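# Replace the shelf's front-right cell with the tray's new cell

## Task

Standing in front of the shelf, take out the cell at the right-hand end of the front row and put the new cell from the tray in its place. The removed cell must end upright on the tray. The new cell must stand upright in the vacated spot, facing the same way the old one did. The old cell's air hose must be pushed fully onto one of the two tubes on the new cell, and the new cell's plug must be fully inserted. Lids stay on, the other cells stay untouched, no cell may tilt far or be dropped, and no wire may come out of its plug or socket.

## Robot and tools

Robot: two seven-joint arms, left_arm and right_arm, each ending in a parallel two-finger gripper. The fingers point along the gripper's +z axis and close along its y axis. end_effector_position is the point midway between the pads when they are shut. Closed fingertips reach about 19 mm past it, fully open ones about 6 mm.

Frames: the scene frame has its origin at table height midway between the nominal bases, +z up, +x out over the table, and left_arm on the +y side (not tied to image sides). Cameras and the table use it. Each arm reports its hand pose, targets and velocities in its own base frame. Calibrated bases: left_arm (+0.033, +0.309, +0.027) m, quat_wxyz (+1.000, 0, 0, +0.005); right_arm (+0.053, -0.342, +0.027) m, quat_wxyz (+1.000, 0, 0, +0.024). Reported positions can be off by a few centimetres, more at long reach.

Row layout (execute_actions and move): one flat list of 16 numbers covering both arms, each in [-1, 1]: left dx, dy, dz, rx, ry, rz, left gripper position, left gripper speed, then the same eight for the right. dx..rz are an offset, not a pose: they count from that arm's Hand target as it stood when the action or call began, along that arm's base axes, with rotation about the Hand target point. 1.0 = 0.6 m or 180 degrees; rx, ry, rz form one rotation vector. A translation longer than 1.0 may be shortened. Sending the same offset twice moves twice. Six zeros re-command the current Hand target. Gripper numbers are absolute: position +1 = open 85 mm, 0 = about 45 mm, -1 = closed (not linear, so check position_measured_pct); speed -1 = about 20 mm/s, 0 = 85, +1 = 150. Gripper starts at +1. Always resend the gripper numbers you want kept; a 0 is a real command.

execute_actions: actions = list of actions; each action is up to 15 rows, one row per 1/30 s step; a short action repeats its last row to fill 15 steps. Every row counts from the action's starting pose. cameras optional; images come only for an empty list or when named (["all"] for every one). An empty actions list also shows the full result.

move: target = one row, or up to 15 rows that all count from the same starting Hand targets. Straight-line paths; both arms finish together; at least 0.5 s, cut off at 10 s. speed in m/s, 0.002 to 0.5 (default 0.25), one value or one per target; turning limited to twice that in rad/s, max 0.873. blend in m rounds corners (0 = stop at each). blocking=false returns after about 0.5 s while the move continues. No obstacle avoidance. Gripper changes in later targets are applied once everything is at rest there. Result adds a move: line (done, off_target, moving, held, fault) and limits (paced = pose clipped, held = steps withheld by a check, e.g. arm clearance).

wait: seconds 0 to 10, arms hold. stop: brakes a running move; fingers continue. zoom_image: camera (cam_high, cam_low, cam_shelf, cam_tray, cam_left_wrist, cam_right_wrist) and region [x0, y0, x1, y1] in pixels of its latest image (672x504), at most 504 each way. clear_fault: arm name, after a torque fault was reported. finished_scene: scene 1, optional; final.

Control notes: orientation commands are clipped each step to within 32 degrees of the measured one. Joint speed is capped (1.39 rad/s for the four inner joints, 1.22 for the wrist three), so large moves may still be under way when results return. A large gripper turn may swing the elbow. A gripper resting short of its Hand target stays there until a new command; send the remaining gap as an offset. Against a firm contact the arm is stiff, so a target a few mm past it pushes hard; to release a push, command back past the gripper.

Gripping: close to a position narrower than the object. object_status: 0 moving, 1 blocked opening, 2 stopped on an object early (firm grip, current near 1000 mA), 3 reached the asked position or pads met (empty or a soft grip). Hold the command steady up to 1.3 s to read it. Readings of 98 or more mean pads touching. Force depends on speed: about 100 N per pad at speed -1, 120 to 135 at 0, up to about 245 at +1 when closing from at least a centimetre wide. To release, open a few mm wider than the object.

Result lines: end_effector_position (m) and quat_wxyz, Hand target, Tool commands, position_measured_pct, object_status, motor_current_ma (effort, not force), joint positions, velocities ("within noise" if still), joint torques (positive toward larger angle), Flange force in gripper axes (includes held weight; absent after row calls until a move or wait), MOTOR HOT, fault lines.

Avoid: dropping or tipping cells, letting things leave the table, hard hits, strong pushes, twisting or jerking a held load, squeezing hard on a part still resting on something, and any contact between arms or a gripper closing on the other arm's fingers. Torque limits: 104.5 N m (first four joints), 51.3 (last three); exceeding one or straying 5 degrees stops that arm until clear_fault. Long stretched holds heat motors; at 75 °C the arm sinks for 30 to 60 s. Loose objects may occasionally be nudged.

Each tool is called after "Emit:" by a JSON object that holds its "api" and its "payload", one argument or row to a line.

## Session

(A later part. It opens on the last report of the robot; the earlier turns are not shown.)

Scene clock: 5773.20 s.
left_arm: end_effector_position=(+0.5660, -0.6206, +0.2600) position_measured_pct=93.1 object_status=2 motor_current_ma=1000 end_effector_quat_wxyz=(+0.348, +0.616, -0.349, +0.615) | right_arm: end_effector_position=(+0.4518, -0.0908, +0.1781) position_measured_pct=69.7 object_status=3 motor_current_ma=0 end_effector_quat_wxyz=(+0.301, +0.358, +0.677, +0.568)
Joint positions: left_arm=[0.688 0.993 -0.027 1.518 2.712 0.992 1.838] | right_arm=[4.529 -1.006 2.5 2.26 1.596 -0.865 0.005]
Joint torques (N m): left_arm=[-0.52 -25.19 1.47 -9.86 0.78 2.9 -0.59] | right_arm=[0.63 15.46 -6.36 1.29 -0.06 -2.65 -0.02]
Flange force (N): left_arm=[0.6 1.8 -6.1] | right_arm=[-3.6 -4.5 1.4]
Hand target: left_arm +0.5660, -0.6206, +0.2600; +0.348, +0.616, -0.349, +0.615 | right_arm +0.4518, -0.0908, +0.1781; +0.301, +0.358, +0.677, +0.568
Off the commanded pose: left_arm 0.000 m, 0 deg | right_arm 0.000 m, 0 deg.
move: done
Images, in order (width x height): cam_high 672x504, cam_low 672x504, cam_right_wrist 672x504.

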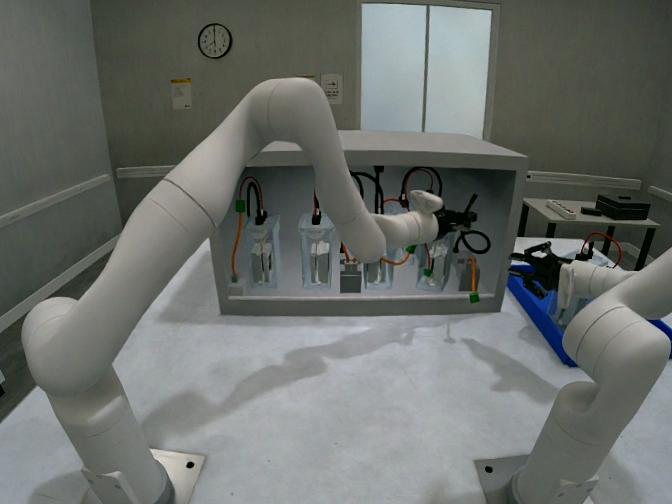

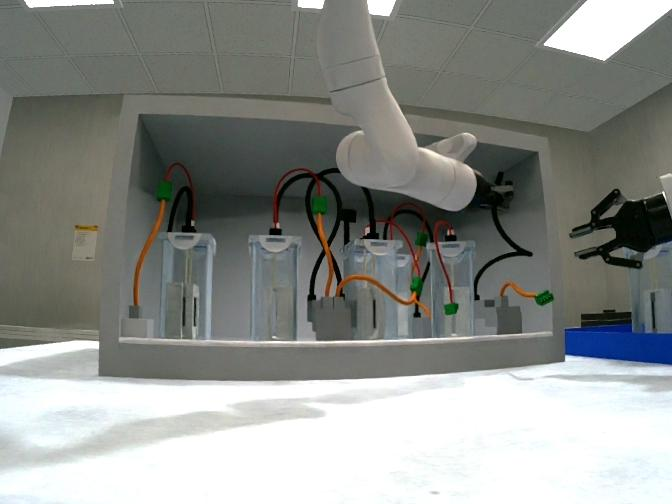

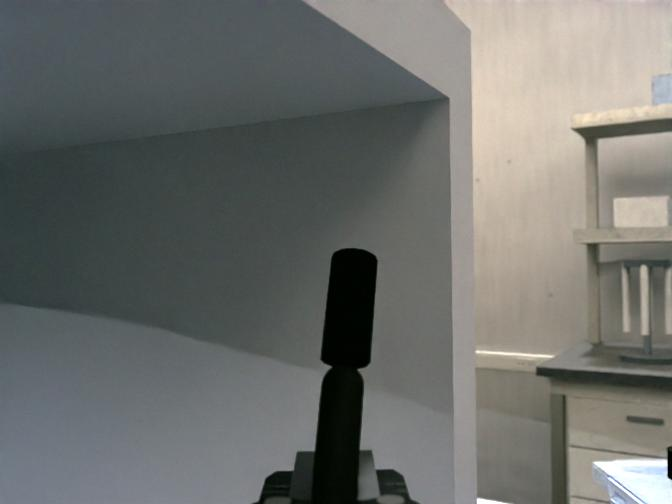

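Emit:
{"api": "move", "payload": {
  "target": [-0.0333,-0.0067,0.075,0,0,-0.178,-0.95,-1,0,0,0,0.407,0.277,-0.0865,-0.4,-1],
  "speed": 0.08,
  "cameras": ["cam_right_wrist","cam_low","cam_high","cam_left_wrist"]
}}

Scene clock: 5792.97 s.
left_arm: end_effector_position=(+0.5460, -0.6246, +0.3049) position_measured_pct=93.1 object_status=2 motor_current_ma=1000 end_effector_quat_wxyz=(+0.504, +0.496, -0.505, +0.495) | right_arm: end_effector_position=(+0.4518, -0.0908, +0.1781) position_measured_pct=69.7 object_status=3 motor_current_ma=0 end_effector_quat_wxyz=(-0.190, +0.732, +0.226, +0.614)
Joint positions: left_arm=[0.486 1.088 -0.019 1.074 1.852 1.201 2.502] | right_arm=[4.511 -0.997 2.526 2.257 1.597 -0.89 -1.568]
Joint torques (N m): left_arm=[-2.47 -36.53 4.25 -16.63 4.75 2.31 -0.35] | right_arm=[0.72 15.59 -6.29 1.25 -0.05 -2.67 0]
Flange force (N): left_arm=[-13.6 14.8 -6.2] | right_arm=[-4.5 3.7 1.5]
Hand target: left_arm +0.5460, -0.6246, +0.3050; +0.504, +0.496, -0.505, +0.495 | right_arm +0.4518, -0.0908, +0.1781; -0.190, +0.732, +0.226, +0.614
Off the commanded pose: left_arm 0.000 m, 0 deg | right_arm 0.000 m, 0 deg.
move: done
Images, in order (width x height): cam_high 672x504, cam_low 672x504, cam_left_wrist 672x504, cam_right_wrist 672x504.

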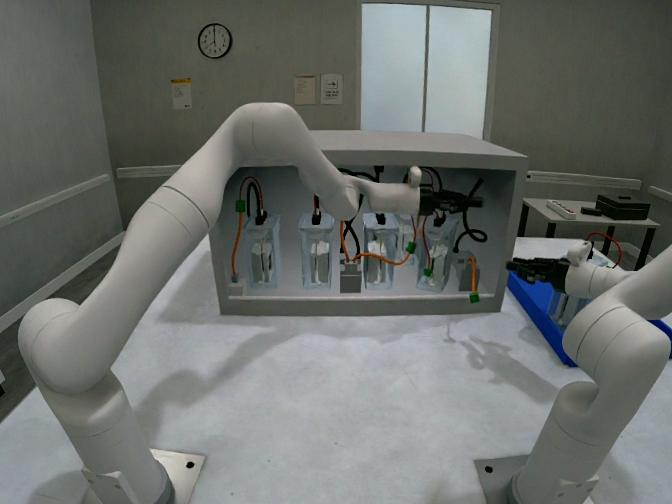

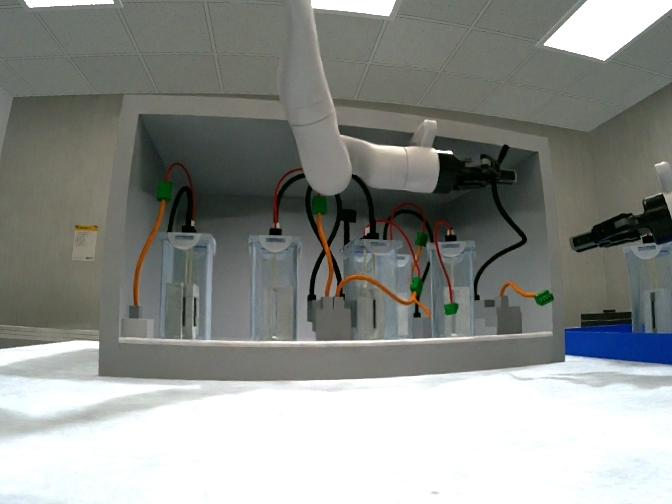

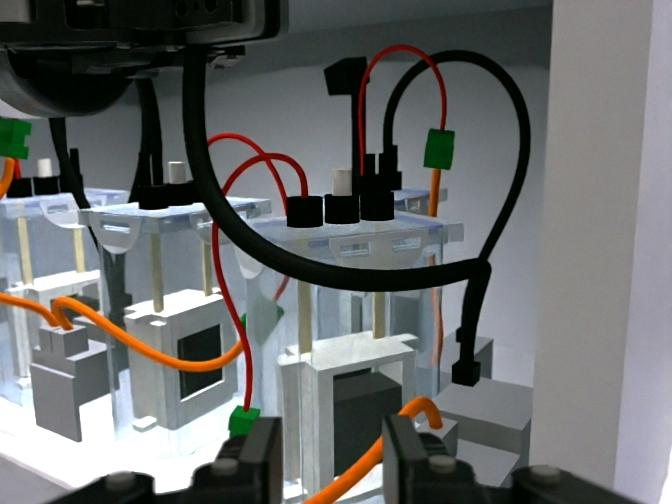

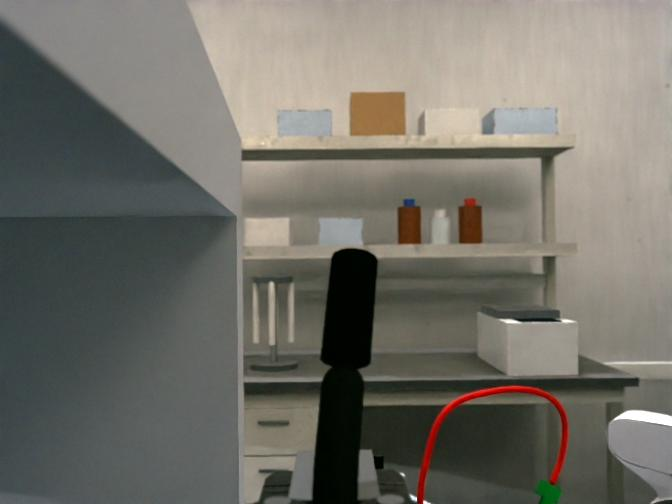

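Emit:
{"api": "move", "payload": {
  "target": [-0.025,0,-0.05,0,0,0,-0.95,-1,-0.0327,0.0868,0.24,0.808,0.5525,-0.1728,-0.4,-1],
  "speed": 0.1,
  "cameras": ["cam_right_wrist","cam_low","cam_high","cam_left_wrist"]
}}

Scene clock: 5874.83 s.
left_arm: end_effector_position=(+0.5364, -0.6246, +0.2859) position_measured_pct=93.1 object_status=2 motor_current_ma=1000 end_effector_quat_wxyz=(+0.504, +0.496, -0.505, +0.495) | right_arm: end_effector_position=(+0.4393, -0.0575, +0.2699) position_measured_pct=69.7 object_status=3 motor_current_ma=0 end_effector_quat_wxyz=(+0.618, -0.588, +0.491, -0.174)
Joint positions: left_arm=[0.491 1.099 -0.012 1.12 1.874 1.209 2.439] | right_arm=[4.558 -0.698 2.408 2.373 1.532 -0.933 -3.738]
Joint torques (N m): left_arm=[-0.47 -26.65 3.17 -10.22 2.22 2 -0.57] | right_arm=[0.62 12.63 -5.06 -1.11 -0.42 -2.59 0.11]
Flange force (N): left_arm=[0.9 5.9 -3.0] | right_arm=[5.7 1.6 1.8]
Hand target: left_arm +0.5364, -0.6246, +0.2859; +0.504, +0.496, -0.505, +0.495 (not the last commanded pose) | right_arm +0.4393, -0.0576, +0.2699; +0.618, -0.588, +0.491, -0.175 (not the last commanded pose)
Off the commanded pose: left_arm 0.012 m, 0 deg | right_arm 0.056 m, 65 deg.
move: off_target (left_arm, right_arm; path cut at 10 s)
Images, in order (width x height): cam_high 672x504, cam_low 672x504, cam_left_wrist 672x504, cam_right_wrist 672x504.

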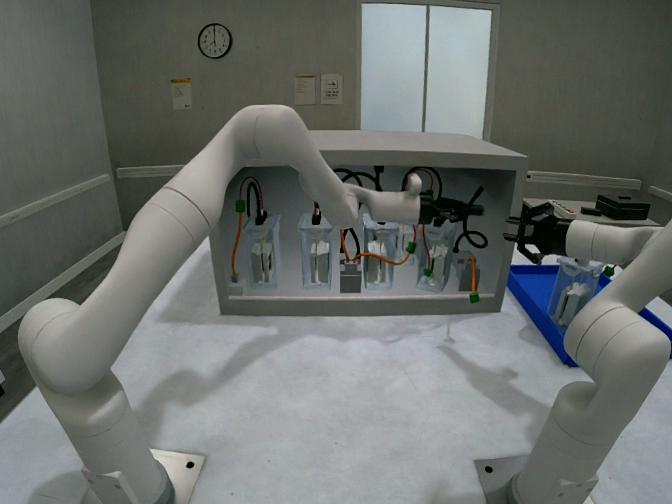

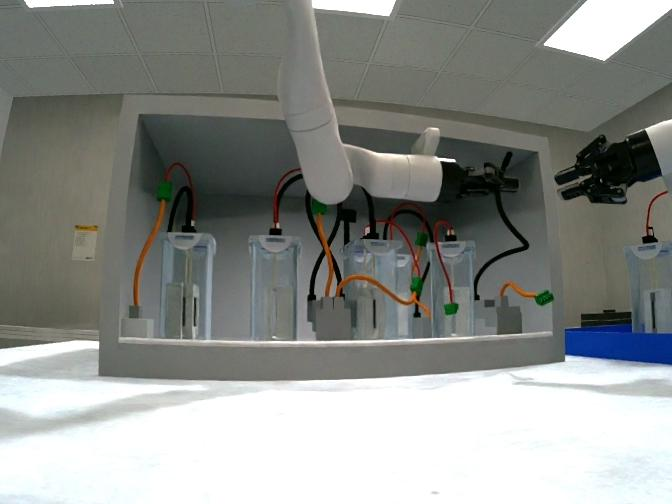

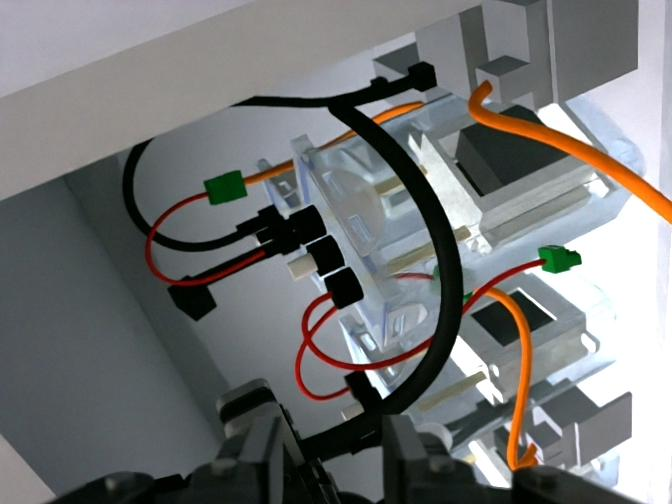

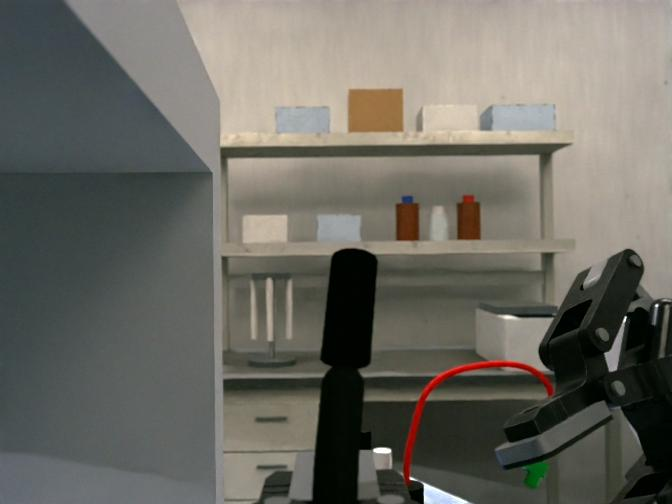

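Emit:
{"api": "move", "payload": {
  "target": [-0.009,0,-0.0318,0,0,0,-0.95,-1,-0.0118,0.0315,0.087,0.2886,0.1973,-0.0617,-0.4,-1],
  "speed": 0.15,
  "cameras": ["cam_right_wrist","cam_low","cam_high","cam_left_wrist"]
}}

Scene clock: 5887.23 s.
left_arm: end_effector_position=(+0.5310, -0.6246, +0.2668) position_measured_pct=93.1 object_status=2 motor_current_ma=1000 end_effector_quat_wxyz=(+0.504, +0.496, -0.505, +0.495) | right_arm: end_effector_position=(+0.4322, -0.0387, +0.3221) position_measured_pct=69.7 object_status=3 motor_current_ma=0 end_effector_quat_wxyz=(+0.617, -0.239, +0.728, +0.179)
Joint positions: left_arm=[0.493 1.121 -0.008 1.143 1.89 1.217 2.392] | right_arm=[4.621 -0.504 2.321 2.397 1.53 -0.984 -5.027]
Joint torques (N m): left_arm=[-0.67 -26.45 3.19 -9.99 2.18 2.09 -0.62] | right_arm=[0.61 10.17 -4.16 -2.91 -0.84 -2.48 0.06]
Flange force (N): left_arm=[1.5 6.0 -2.8] | right_arm=[3.4 -4.6 1.8]
Hand target: left_arm +0.5310, -0.6246, +0.2668; +0.504, +0.496, -0.505, +0.495 | right_arm +0.4322, -0.0387, +0.3221; +0.617, -0.239, +0.728, +0.179
Off the commanded pose: left_arm 0.000 m, 0 deg | right_arm 0.000 m, 0 deg.
move: done
Images, in order (width x height): cam_high 672x504, cam_low 672x504, cam_left_wrist 672x504, cam_right_wrist 672x504.

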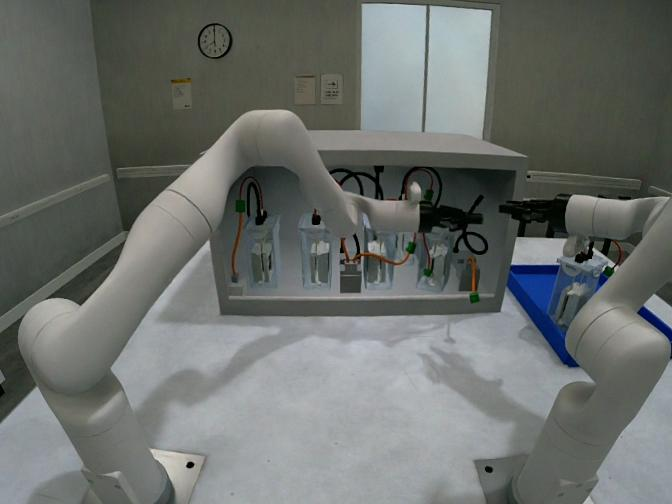

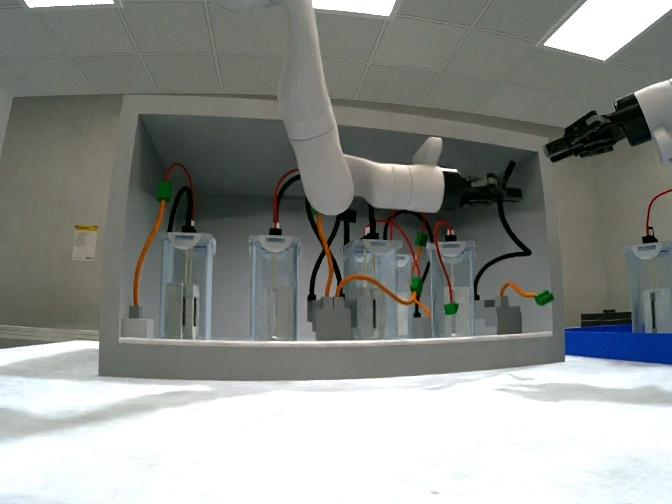

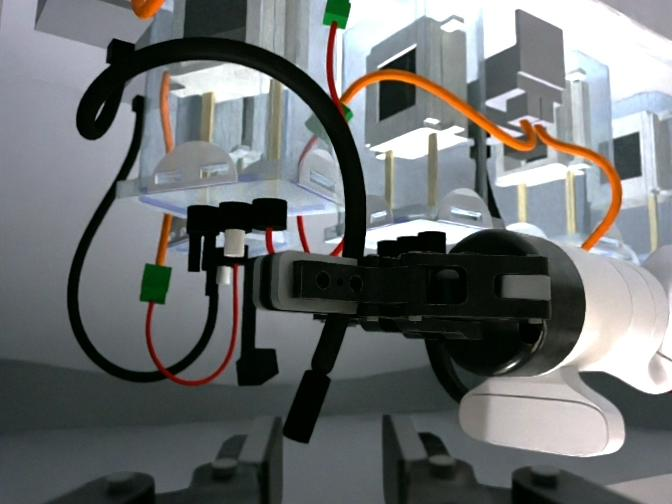

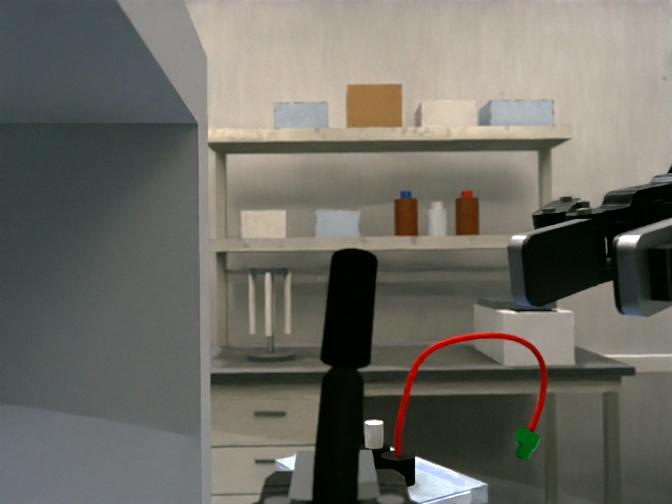

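Emit:
{"api": "move", "payload": {
  "target": [0,0,0,0,0,0,-0.95,-1,0.0867,0.0478,-0.0172,0.088,0.0602,-0.0189,-0.4,-1],
  "speed": 0.06,
  "cameras": ["cam_right_wrist","cam_left_wrist"]
}}

Scene clock: 5919.93 s.
left_arm: end_effector_position=(+0.5310, -0.6246, +0.2668) position_measured_pct=93.1 object_status=2 motor_current_ma=1000 end_effector_quat_wxyz=(+0.504, +0.496, -0.505, +0.495) | right_arm: end_effector_position=(+0.4843, -0.0100, +0.3118) position_measured_pct=69.7 object_status=3 motor_current_ma=0 end_effector_quat_wxyz=(+0.578, -0.112, +0.758, +0.281)
Joint positions: left_arm=[0.493 1.121 -0.008 1.143 1.89 1.217 2.392] | right_arm=[4.433 -0.58 2.287 2.353 1.309 -0.868 -5.244]
Joint torques (N m): left_arm=[-0.5 -26.58 3.24 -10.05 2.19 2.12 -0.56] | right_arm=[0.64 11.61 -4.82 -3.22 -0.48 -2.6 0]
Flange force (N): left_arm=[1.2 6.0 -3.1] | right_arm=[2.5 -4.8 3.7]
Hand target: left_arm +0.5310, -0.6246, +0.2668; +0.504, +0.496, -0.505, +0.495 | right_arm +0.4843, -0.0100, +0.3118; +0.578, -0.112, +0.758, +0.281
Off the commanded pose: left_arm 0.000 m, 0 deg | right_arm 0.000 m, 0 deg.
move: done
Images, in order (width x height): cam_left_wrist 672x504, cam_right_wrist 672x504.

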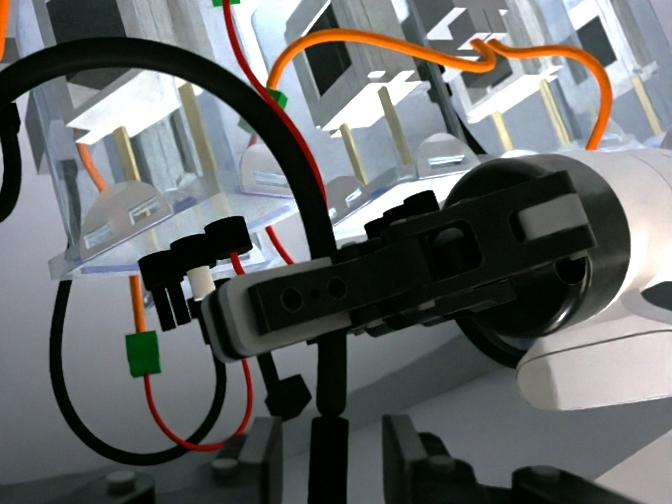

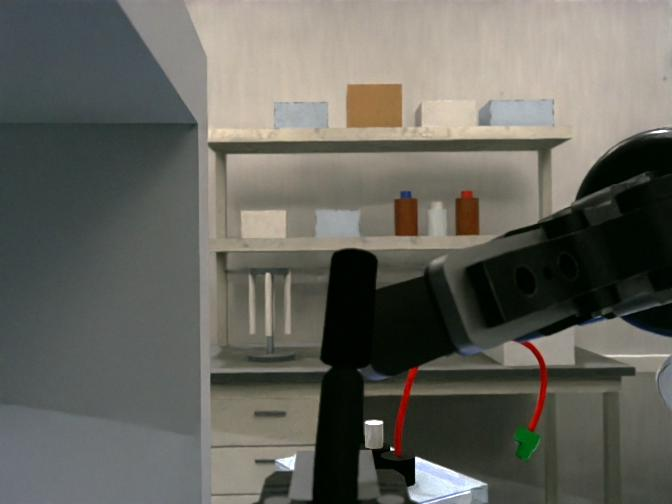

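Emit:
{"api": "move", "payload": {
  "target": [0,0,0,0,0,0,-0.95,-1,0.0665,0.0418,-0.015,0,0,0,-0.4,-1],
  "speed": 0.03,
  "cameras": ["cam_right_wrist","cam_left_wrist"]
}}

Scene clock: 5936.67 s.
left_arm: end_effector_position=(+0.5310, -0.6246, +0.2668) position_measured_pct=93.1 object_status=2 motor_current_ma=1000 end_effector_quat_wxyz=(+0.504, +0.496, -0.505, +0.495) | right_arm: end_effector_position=(+0.5242, +0.0151, +0.3028) position_measured_pct=69.7 object_status=3 motor_current_ma=0 end_effector_quat_wxyz=(+0.578, -0.112, +0.758, +0.281)
Joint positions: left_arm=[0.493 1.121 -0.008 1.143 1.89 1.217 2.392] | right_arm=[4.275 -0.635 2.295 2.302 1.146 -0.815 -5.144]
Joint torques (N m): left_arm=[-0.51 -26.59 3.25 -10.03 2.13 2.14 -0.6] | right_arm=[0.62 13.04 -5.43 -3.51 -0.28 -2.64 0.03]
Flange force (N): left_arm=[1.2 5.9 -2.9] | right_arm=[2.9 -4.2 4.2]
Hand target: left_arm +0.5310, -0.6246, +0.2668; +0.504, +0.496, -0.505, +0.495 | right_arm +0.5242, +0.0151, +0.3028; +0.578, -0.112, +0.758, +0.281
Off the commanded pose: left_arm 0.000 m, 0 deg | right_arm 0.000 m, 0 deg.
move: done
Images, in order (width x height): cam_left_wrist 672x504, cam_right_wrist 672x504.

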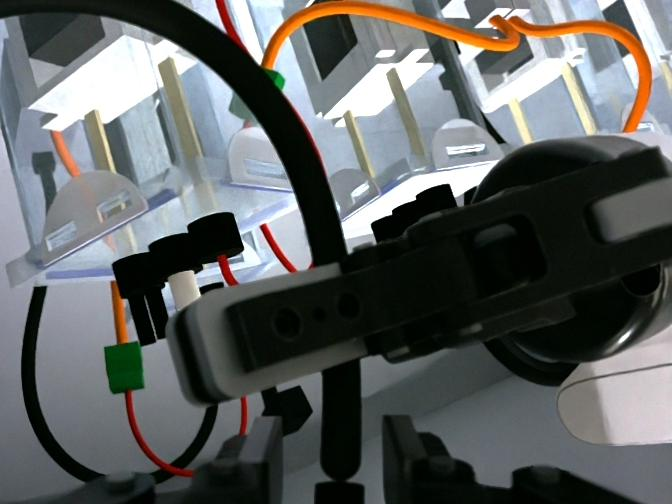

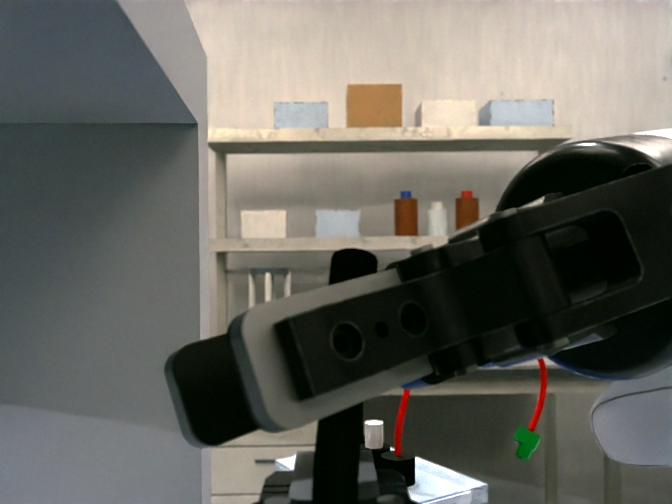

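Emit:
{"api": "move", "payload": {
  "target": [0,0,0,0,0,0,-0.95,-1,0,0,0,0,0,0,-0.95,-1],
  "cameras": ["cam_right_wrist","cam_left_wrist"]
}}

Emit:
{"api": "wait", "payload": {
  "seconds": 1.2
}}

Scene clock: 5947.17 s.
left_arm: end_effector_position=(+0.5310, -0.6246, +0.2667) position_measured_pct=93.1 object_status=2 motor_current_ma=1000 end_effector_quat_wxyz=(+0.504, +0.496, -0.505, +0.495) | right_arm: end_effector_position=(+0.5242, +0.0151, +0.3028) position_measured_pct=90.0 object_status=0 motor_current_ma=1000 end_effector_quat_wxyz=(+0.578, -0.112, +0.758, +0.281)
Joint positions: left_arm=[0.493 1.121 -0.008 1.143 1.89 1.217 2.392] | right_arm=[4.275 -0.635 2.295 2.302 1.146 -0.815 -5.144]
Joint torques (N m): left_arm=[-0.5 -27.07 3.42 -9.72 1.98 2.75 -0.61] | right_arm=[1.71 12.84 -4.3 -4.66 -0.86 -2.34 0.11]
Flange force (N): left_arm=[0.6 3.7 -0.7] | right_arm=[2.8 -1.4 3.5]
Hand target: left_arm +0.5310, -0.6246, +0.2668; +0.504, +0.496, -0.505, +0.495 | right_arm +0.5242, +0.0151, +0.3028; +0.578, -0.112, +0.758, +0.281
Off the commanded pose: left_arm 0.000 m, 0 deg | right_arm 0.000 m, 0 deg.
move: done
Images, in order (width x height): cam_left_wrist 672x504, cam_right_wrist 672x504.

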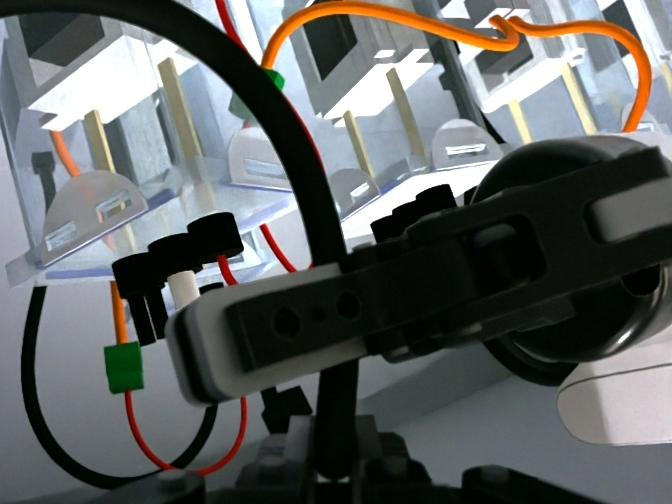

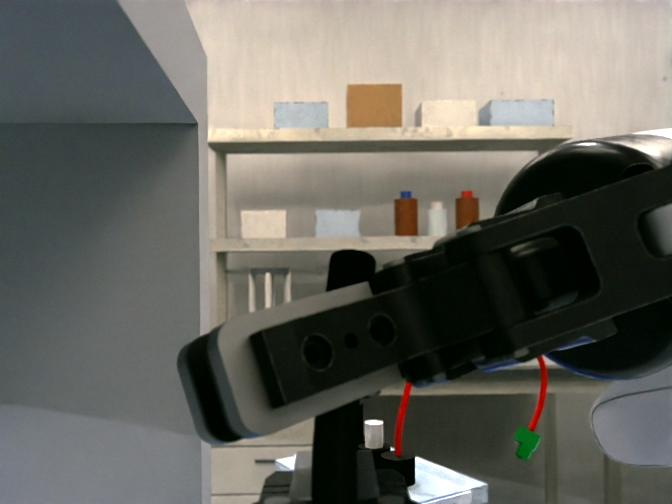

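Scene clock: 5948.37 s.
left_arm: end_effector_position=(+0.5310, -0.6246, +0.2667) position_measured_pct=93.1 object_status=2 motor_current_ma=1000 end_effector_quat_wxyz=(+0.504, +0.496, -0.505, +0.495) | right_arm: end_effector_position=(+0.5242, +0.0151, +0.3028) position_measured_pct=90.0 object_status=2 motor_current_ma=1000 end_effector_quat_wxyz=(+0.578, -0.112, +0.758, +0.281)
Joint positions: left_arm=[0.493 1.121 -0.008 1.143 1.89 1.217 2.392] | right_arm=[4.275 -0.635 2.295 2.302 1.146 -0.815 -5.144]
Joint torques (N m): left_arm=[-0.47 -27.04 3.51 -9.77 2.04 2.69 -0.61] | right_arm=[1.73 12.84 -4.29 -4.64 -0.86 -2.31 0.09]
Flange force (N): left_arm=[0.6 3.8 -1.0] | right_arm=[2.9 -1.3 3.6]
Hand target: left_arm +0.5310, -0.6246, +0.2668; +0.504, +0.496, -0.505, +0.495 | right_arm +0.5242, +0.0151, +0.3028; +0.578, -0.112, +0.758, +0.281
Tool commands: left_gripper/position=-0.95 left_gripper/speed=-1.0 right_gripper/position=-0.95 right_gripper/speed=-1.0
Off the commanded pose: left_arm 0.000 m, 0 deg | right_arm 0.000 m, 0 deg.
wait: 1.20 s; at rest by 0.17 s

Emit:
{"api": "move", "payload": {
  "target": [0,0,0,0,0,0,-0.5,-1,0,0,0,0,0,0,-0.95,-1]
}}

Emit:
{"api": "move", "payload": {
  "target": [
    [0.0,0.15,0,0,0,0,-0.5,-1,0,0,0,0,0,0,-0.95,-1],
    [-0.05,0.45,0.05,0,0,0,-0.5,-1,0,0,0,0,0,0,-0.95,-1],
    [-0.18,0.78,0.06,0,0,0.2,-0.5,-1,0,0,0,0,0,0,-0.95,-1]
  ],
  "speed": [0.05,0.12,0.15],
  "blend": 0.02,
  "cameras": ["cam_high","cam_low","cam_left_wrist"]
}}

Scene clock: 5973.63 s.
left_arm: end_effector_position=(+0.5310, -0.6246, +0.2667) position_measured_pct=74.9 object_status=0 motor_current_ma=0 end_effector_quat_wxyz=(+0.504, +0.496, -0.505, +0.495) | right_arm: end_effector_position=(+0.5242, +0.0151, +0.3028) position_measured_pct=90.0 object_status=2 motor_current_ma=1000 end_effector_quat_wxyz=(+0.578, -0.112, +0.758, +0.281)
Joint positions: left_arm=[0.493 1.121 -0.008 1.143 1.89 1.217 2.392] | right_arm=[4.275 -0.635 2.295 2.302 1.146 -0.815 -5.144]
Joint torques (N m): left_arm=[-0.56 -26.46 3.14 -10.08 2.13 2 -0.57] | right_arm=[0.64 13.06 -5.43 -3.51 -0.32 -2.64 0.04]
Flange force (N): left_arm=[1.3 6.5 -3.4] | right_arm=[2.9 -4.4 4.2]
Hand target: left_arm +0.5310, -0.6246, +0.2667; +0.504, +0.496, -0.505, +0.495 | right_arm +0.5242, +0.0151, +0.3028; +0.578, -0.112, +0.758, +0.281
Off the commanded pose: left_arm 0.000 m, 0 deg | right_arm 0.000 m, 0 deg.
move: done

Scene clock: 5979.43 s.
left_arm: end_effector_position=(+0.4230, -0.1566, +0.3028) position_measured_pct=74.9 object_status=3 motor_current_ma=0 end_effector_quat_wxyz=(+0.326, +0.627, -0.327, +0.627) | right_arm: end_effector_position=(+0.5242, +0.0151, +0.3028) position_measured_pct=90.0 object_status=2 motor_current_ma=1000 end_effector_quat_wxyz=(+0.578, -0.112, +0.758, +0.281)
Joint positions: left_arm=[-0.207 0.678 -0.358 2.458 1.702 1.785 1.634] | right_arm=[4.275 -0.635 2.295 2.302 1.146 -0.815 -5.144]
Joint torques (N m): left_arm=[-0.49 -14.27 1.25 -2.43 0.33 2.94 -0.6] | right_arm=[0.58 13.03 -5.48 -3.49 -0.29 -2.65 0.04]
Flange force (N): left_arm=[0.3 3.9 -0.5] | right_arm=[2.9 -4.3 4.1]
Hand target: left_arm +0.4230, -0.1566, +0.3027; +0.326, +0.627, -0.327, +0.627 | right_arm +0.5242, +0.0151, +0.3028; +0.578, -0.112, +0.758, +0.281
Off the commanded pose: left_arm 0.000 m, 0 deg | right_arm 0.000 m, 0 deg.
move: done
Images, in order (width x height): cam_high 672x504, cam_low 672x504, cam_left_wrist 672x504.

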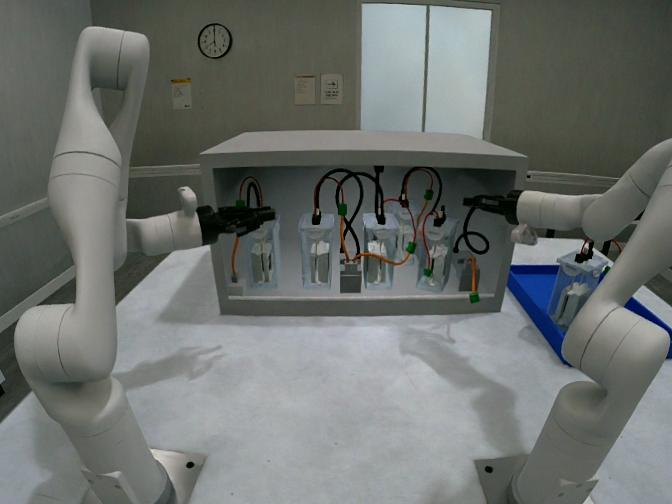

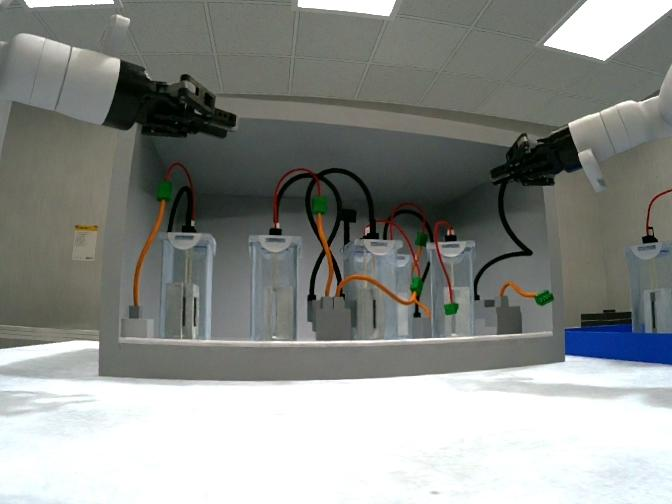

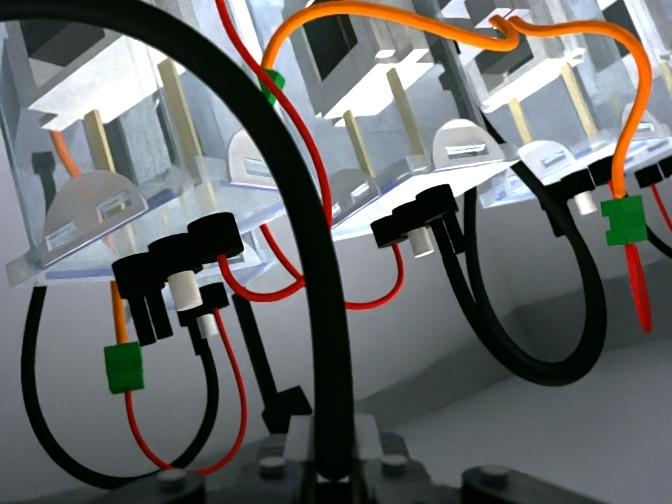

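Emit:
{"api": "move", "payload": {
  "target": [0,0,0,0,0,0,-0.5,-1,-0.03,0,-0.05,-0.4518,-0.3086,0.0967,-0.95,-1],
  "speed": 0.2
}}

Emit:
{"api": "move", "payload": {
  "target": [0,0,0,0,0,0,-0.5,-1,0,0,-0.03,-0.4495,-0.307,0.0962,-0.95,-1],
  "speed": 0.2,
  "cameras": ["cam_high","cam_low","cam_left_wrist","cam_right_wrist"]
}}

Scene clock: 6002.50 s.
left_arm: end_effector_position=(+0.4230, -0.1566, +0.3028) position_measured_pct=74.9 object_status=3 motor_current_ma=0 end_effector_quat_wxyz=(+0.326, +0.627, -0.327, +0.627) | right_arm: end_effector_position=(+0.5062, +0.0151, +0.2728) position_measured_pct=90.0 object_status=2 motor_current_ma=1000 end_effector_quat_wxyz=(-0.586, +0.653, -0.401, +0.262)
Joint positions: left_arm=[-0.207 0.678 -0.358 2.458 1.702 1.785 1.634] | right_arm=[4.082 -0.632 2.617 2.361 1.161 -1.033 -3.343]
Joint torques (N m): left_arm=[-0.61 -14.2 1.14 -2.28 0.28 2.98 -0.57] | right_arm=[0.77 14.21 -4.14 -2.26 -0.25 -2.65 0.14]
Flange force (N): left_arm=[0.6 3.5 0.3] | right_arm=[3.4 3.4 3.3]
Hand target: left_arm +0.4230, -0.1566, +0.3028; +0.326, +0.627, -0.327, +0.627 | right_arm +0.5062, +0.0151, +0.2728; -0.586, +0.653, -0.401, +0.262
Off the commanded pose: left_arm 0.000 m, 0 deg | right_arm 0.000 m, 0 deg.
move: done

Scene clock: 6007.27 s.
left_arm: end_effector_position=(+0.4230, -0.1566, +0.3028) position_measured_pct=74.9 object_status=3 motor_current_ma=0 end_effector_quat_wxyz=(+0.326, +0.627, -0.327, +0.627) | right_arm: end_effector_position=(+0.5062, +0.0151, +0.2548) position_measured_pct=90.0 object_status=2 motor_current_ma=1000 end_effector_quat_wxyz=(-0.179, +0.728, +0.239, +0.617)
Joint positions: left_arm=[-0.207 0.678 -0.358 2.458 1.702 1.785 1.634] | right_arm=[3.899 -0.657 2.868 2.362 1.166 -1.187 -1.599]
Joint torques (N m): left_arm=[-0.52 -14.24 1.32 -2.34 0.34 3 -0.58] | right_arm=[0.56 15.37 -3.46 -1.41 -0.16 -2.75 0.09]
Flange force (N): left_arm=[0.5 3.7 -0.5] | right_arm=[-3.7 3.3 2.7]
Hand target: left_arm +0.4230, -0.1566, +0.3028; +0.326, +0.627, -0.327, +0.627 | right_arm +0.5062, +0.0151, +0.2548; -0.179, +0.728, +0.239, +0.617
Off the commanded pose: left_arm 0.000 m, 0 deg | right_arm 0.000 m, 0 deg.
move: done
Images, in order (width x height): cam_high 672x504, cam_low 672x504, cam_left_wrist 672x504, cam_right_wrist 672x504.

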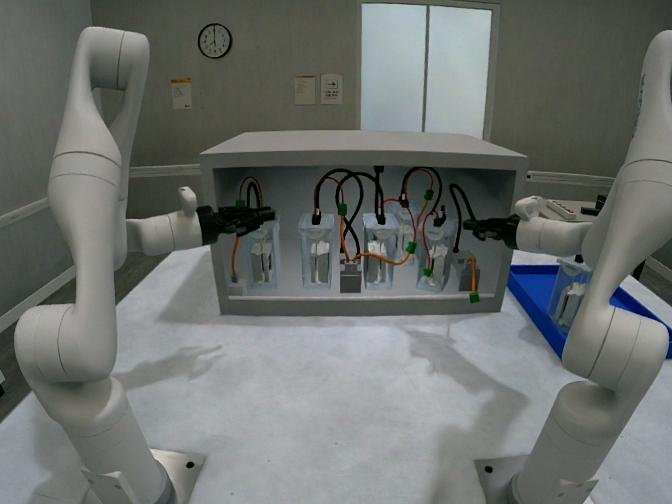

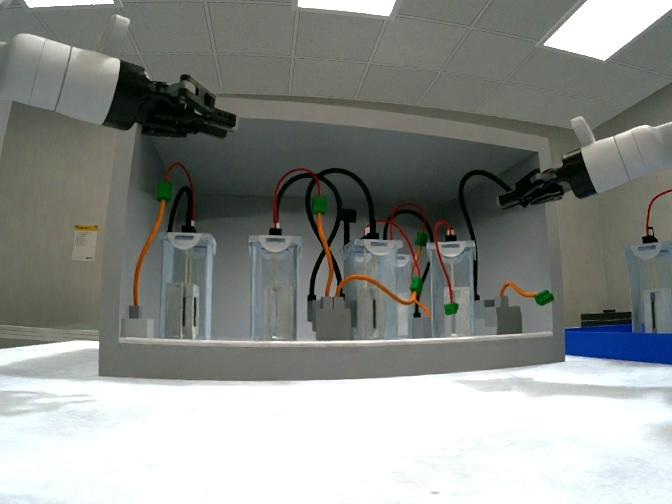

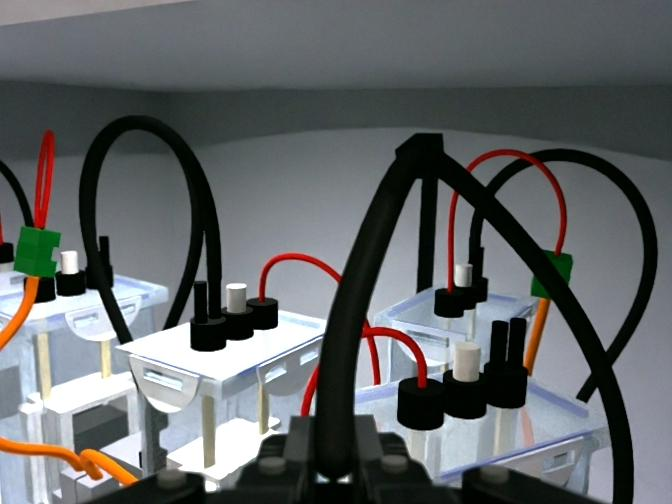

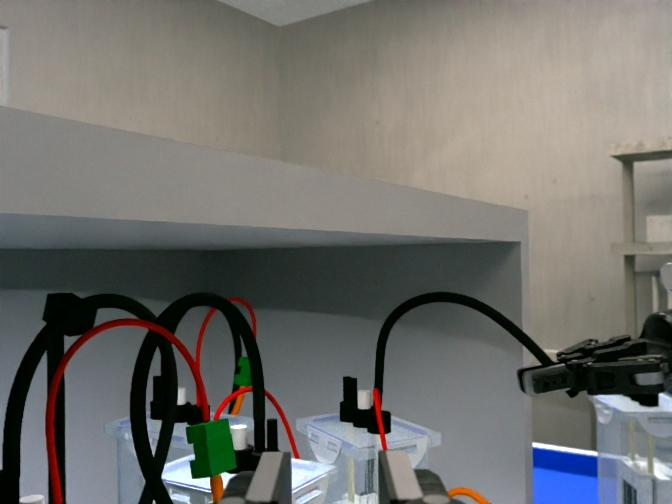

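Emit:
{"api": "zoom_image", "payload": {
  "camera": "cam_right_wrist",
  "region": [480, 300, 672, 450]
}}

Emit:
{"api": "zoom_image", "payload": {
  "camera": "cam_low",
  "region": [440, 140, 600, 260]
}}

Emit:
{"api": "zoom_image", "payload": {
  "camera": "cam_high",
  "region": [420, 170, 560, 280]
}}

Scaled by 2.625.

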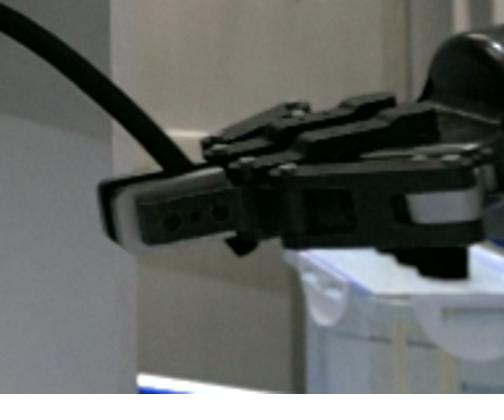

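Scaled by 3.150 from the camera's 672x504 image, which has a finer 960x720 frame.

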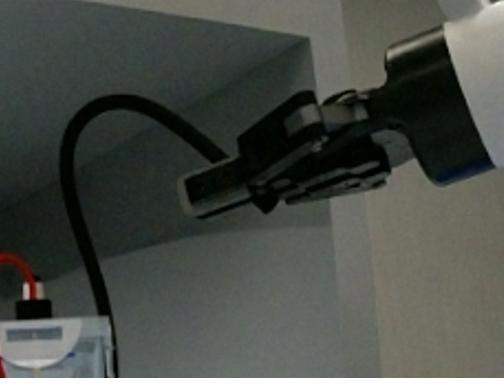

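Scaled by 3.600 from the camera's 672x504 image, which has a finer 960x720 frame.

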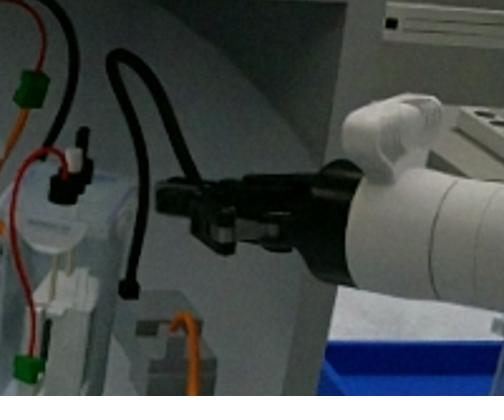

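Emit:
{"api": "move", "payload": {
  "target": [
    [0,0,0,0,0,0,-0.5,-1,0,0,0.063,0.1413,-0.2063,0,-0.95,-1],
    [0,0,0,0,0,0,-0.5,-1,0.155,-0.061,0.063,0.1413,-0.2063,0,-0.95,-1]
  ],
  "speed": 0.1,
  "cameras": ["cam_high","cam_low","cam_left_wrist","cam_right_wrist","cam_shelf"]
}}

Scene clock: 6164.70 s.
left_arm: end_effector_position=(+0.4230, -0.1566, +0.3028) position_measured_pct=74.9 object_status=3 motor_current_ma=0 end_effector_quat_wxyz=(+0.326, +0.627, -0.327, +0.627) | right_arm: end_effector_position=(+0.5991, -0.0211, +0.2926) position_measured_pct=90.0 object_status=2 motor_current_ma=1000 end_effector_quat_wxyz=(-0.247, +0.439, +0.143, +0.852)
Joint positions: left_arm=[-0.207 0.678 -0.358 2.458 1.702 1.785 1.634] | right_arm=[3.898 -1.298 2.636 1.848 1.268 -1.712 -1.4]
Joint torques (N m): left_arm=[-0.55 -14.25 1.24 -2.31 0.3 2.98 -0.57] | right_arm=[32.63 21.53 3.4 -18.1 -15.97 -5.46 -0.63]
Flange force (N): left_arm=[0.4 3.6 -0.1] | right_arm=[-4.3 -68.1 7.7]
Hand target: left_arm +0.4230, -0.1566, +0.3028; +0.326, +0.627, -0.327, +0.627 | right_arm +0.5992, -0.0215, +0.2926; -0.247, +0.439, +0.143, +0.852
Off the commanded pose: left_arm 0.000 m, 0 deg | right_arm 0.000 m, 0 deg.
move: done
Images, in order (width x height): cam_high 672x504, cam_low 672x504, cam_shelf 672x504, cam_left_wrist 672x504, cam_right_wrist 672x504.

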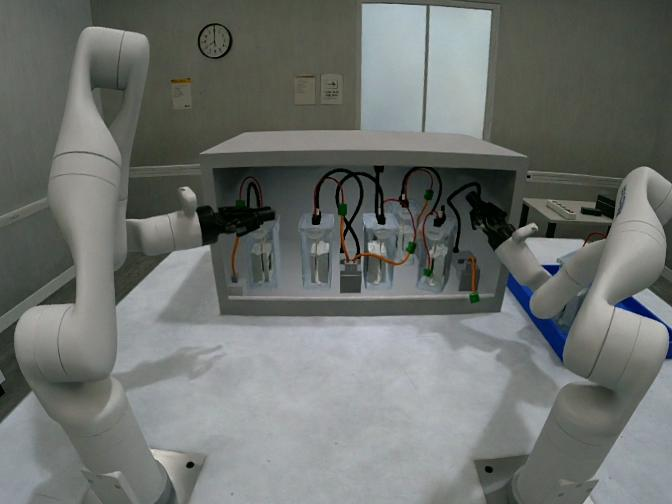

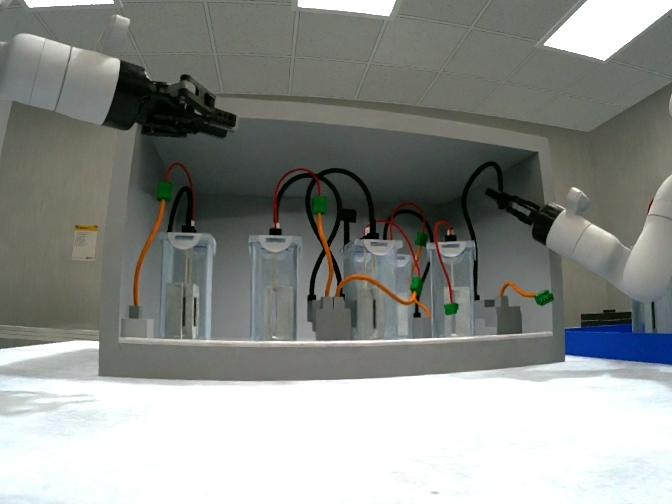

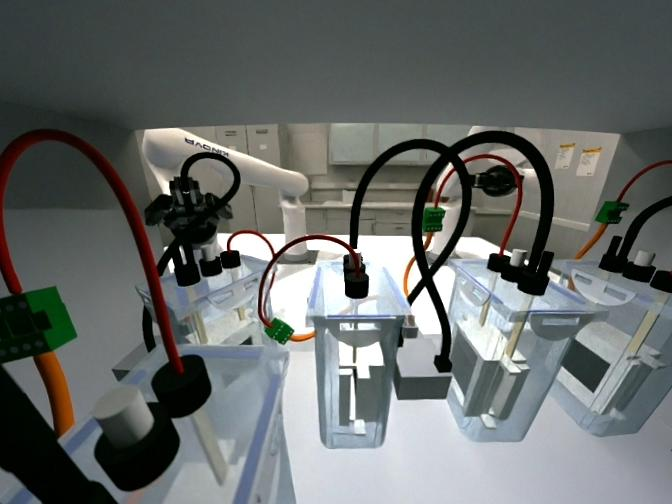

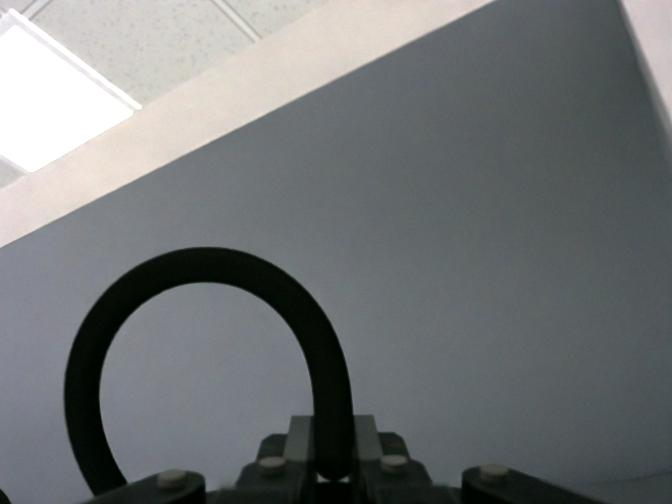

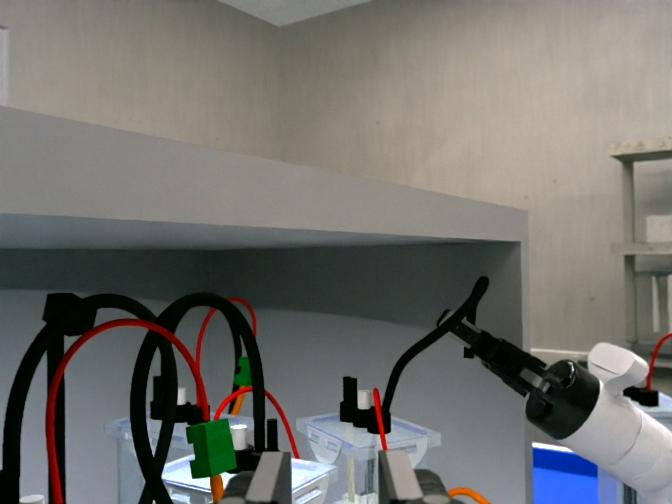

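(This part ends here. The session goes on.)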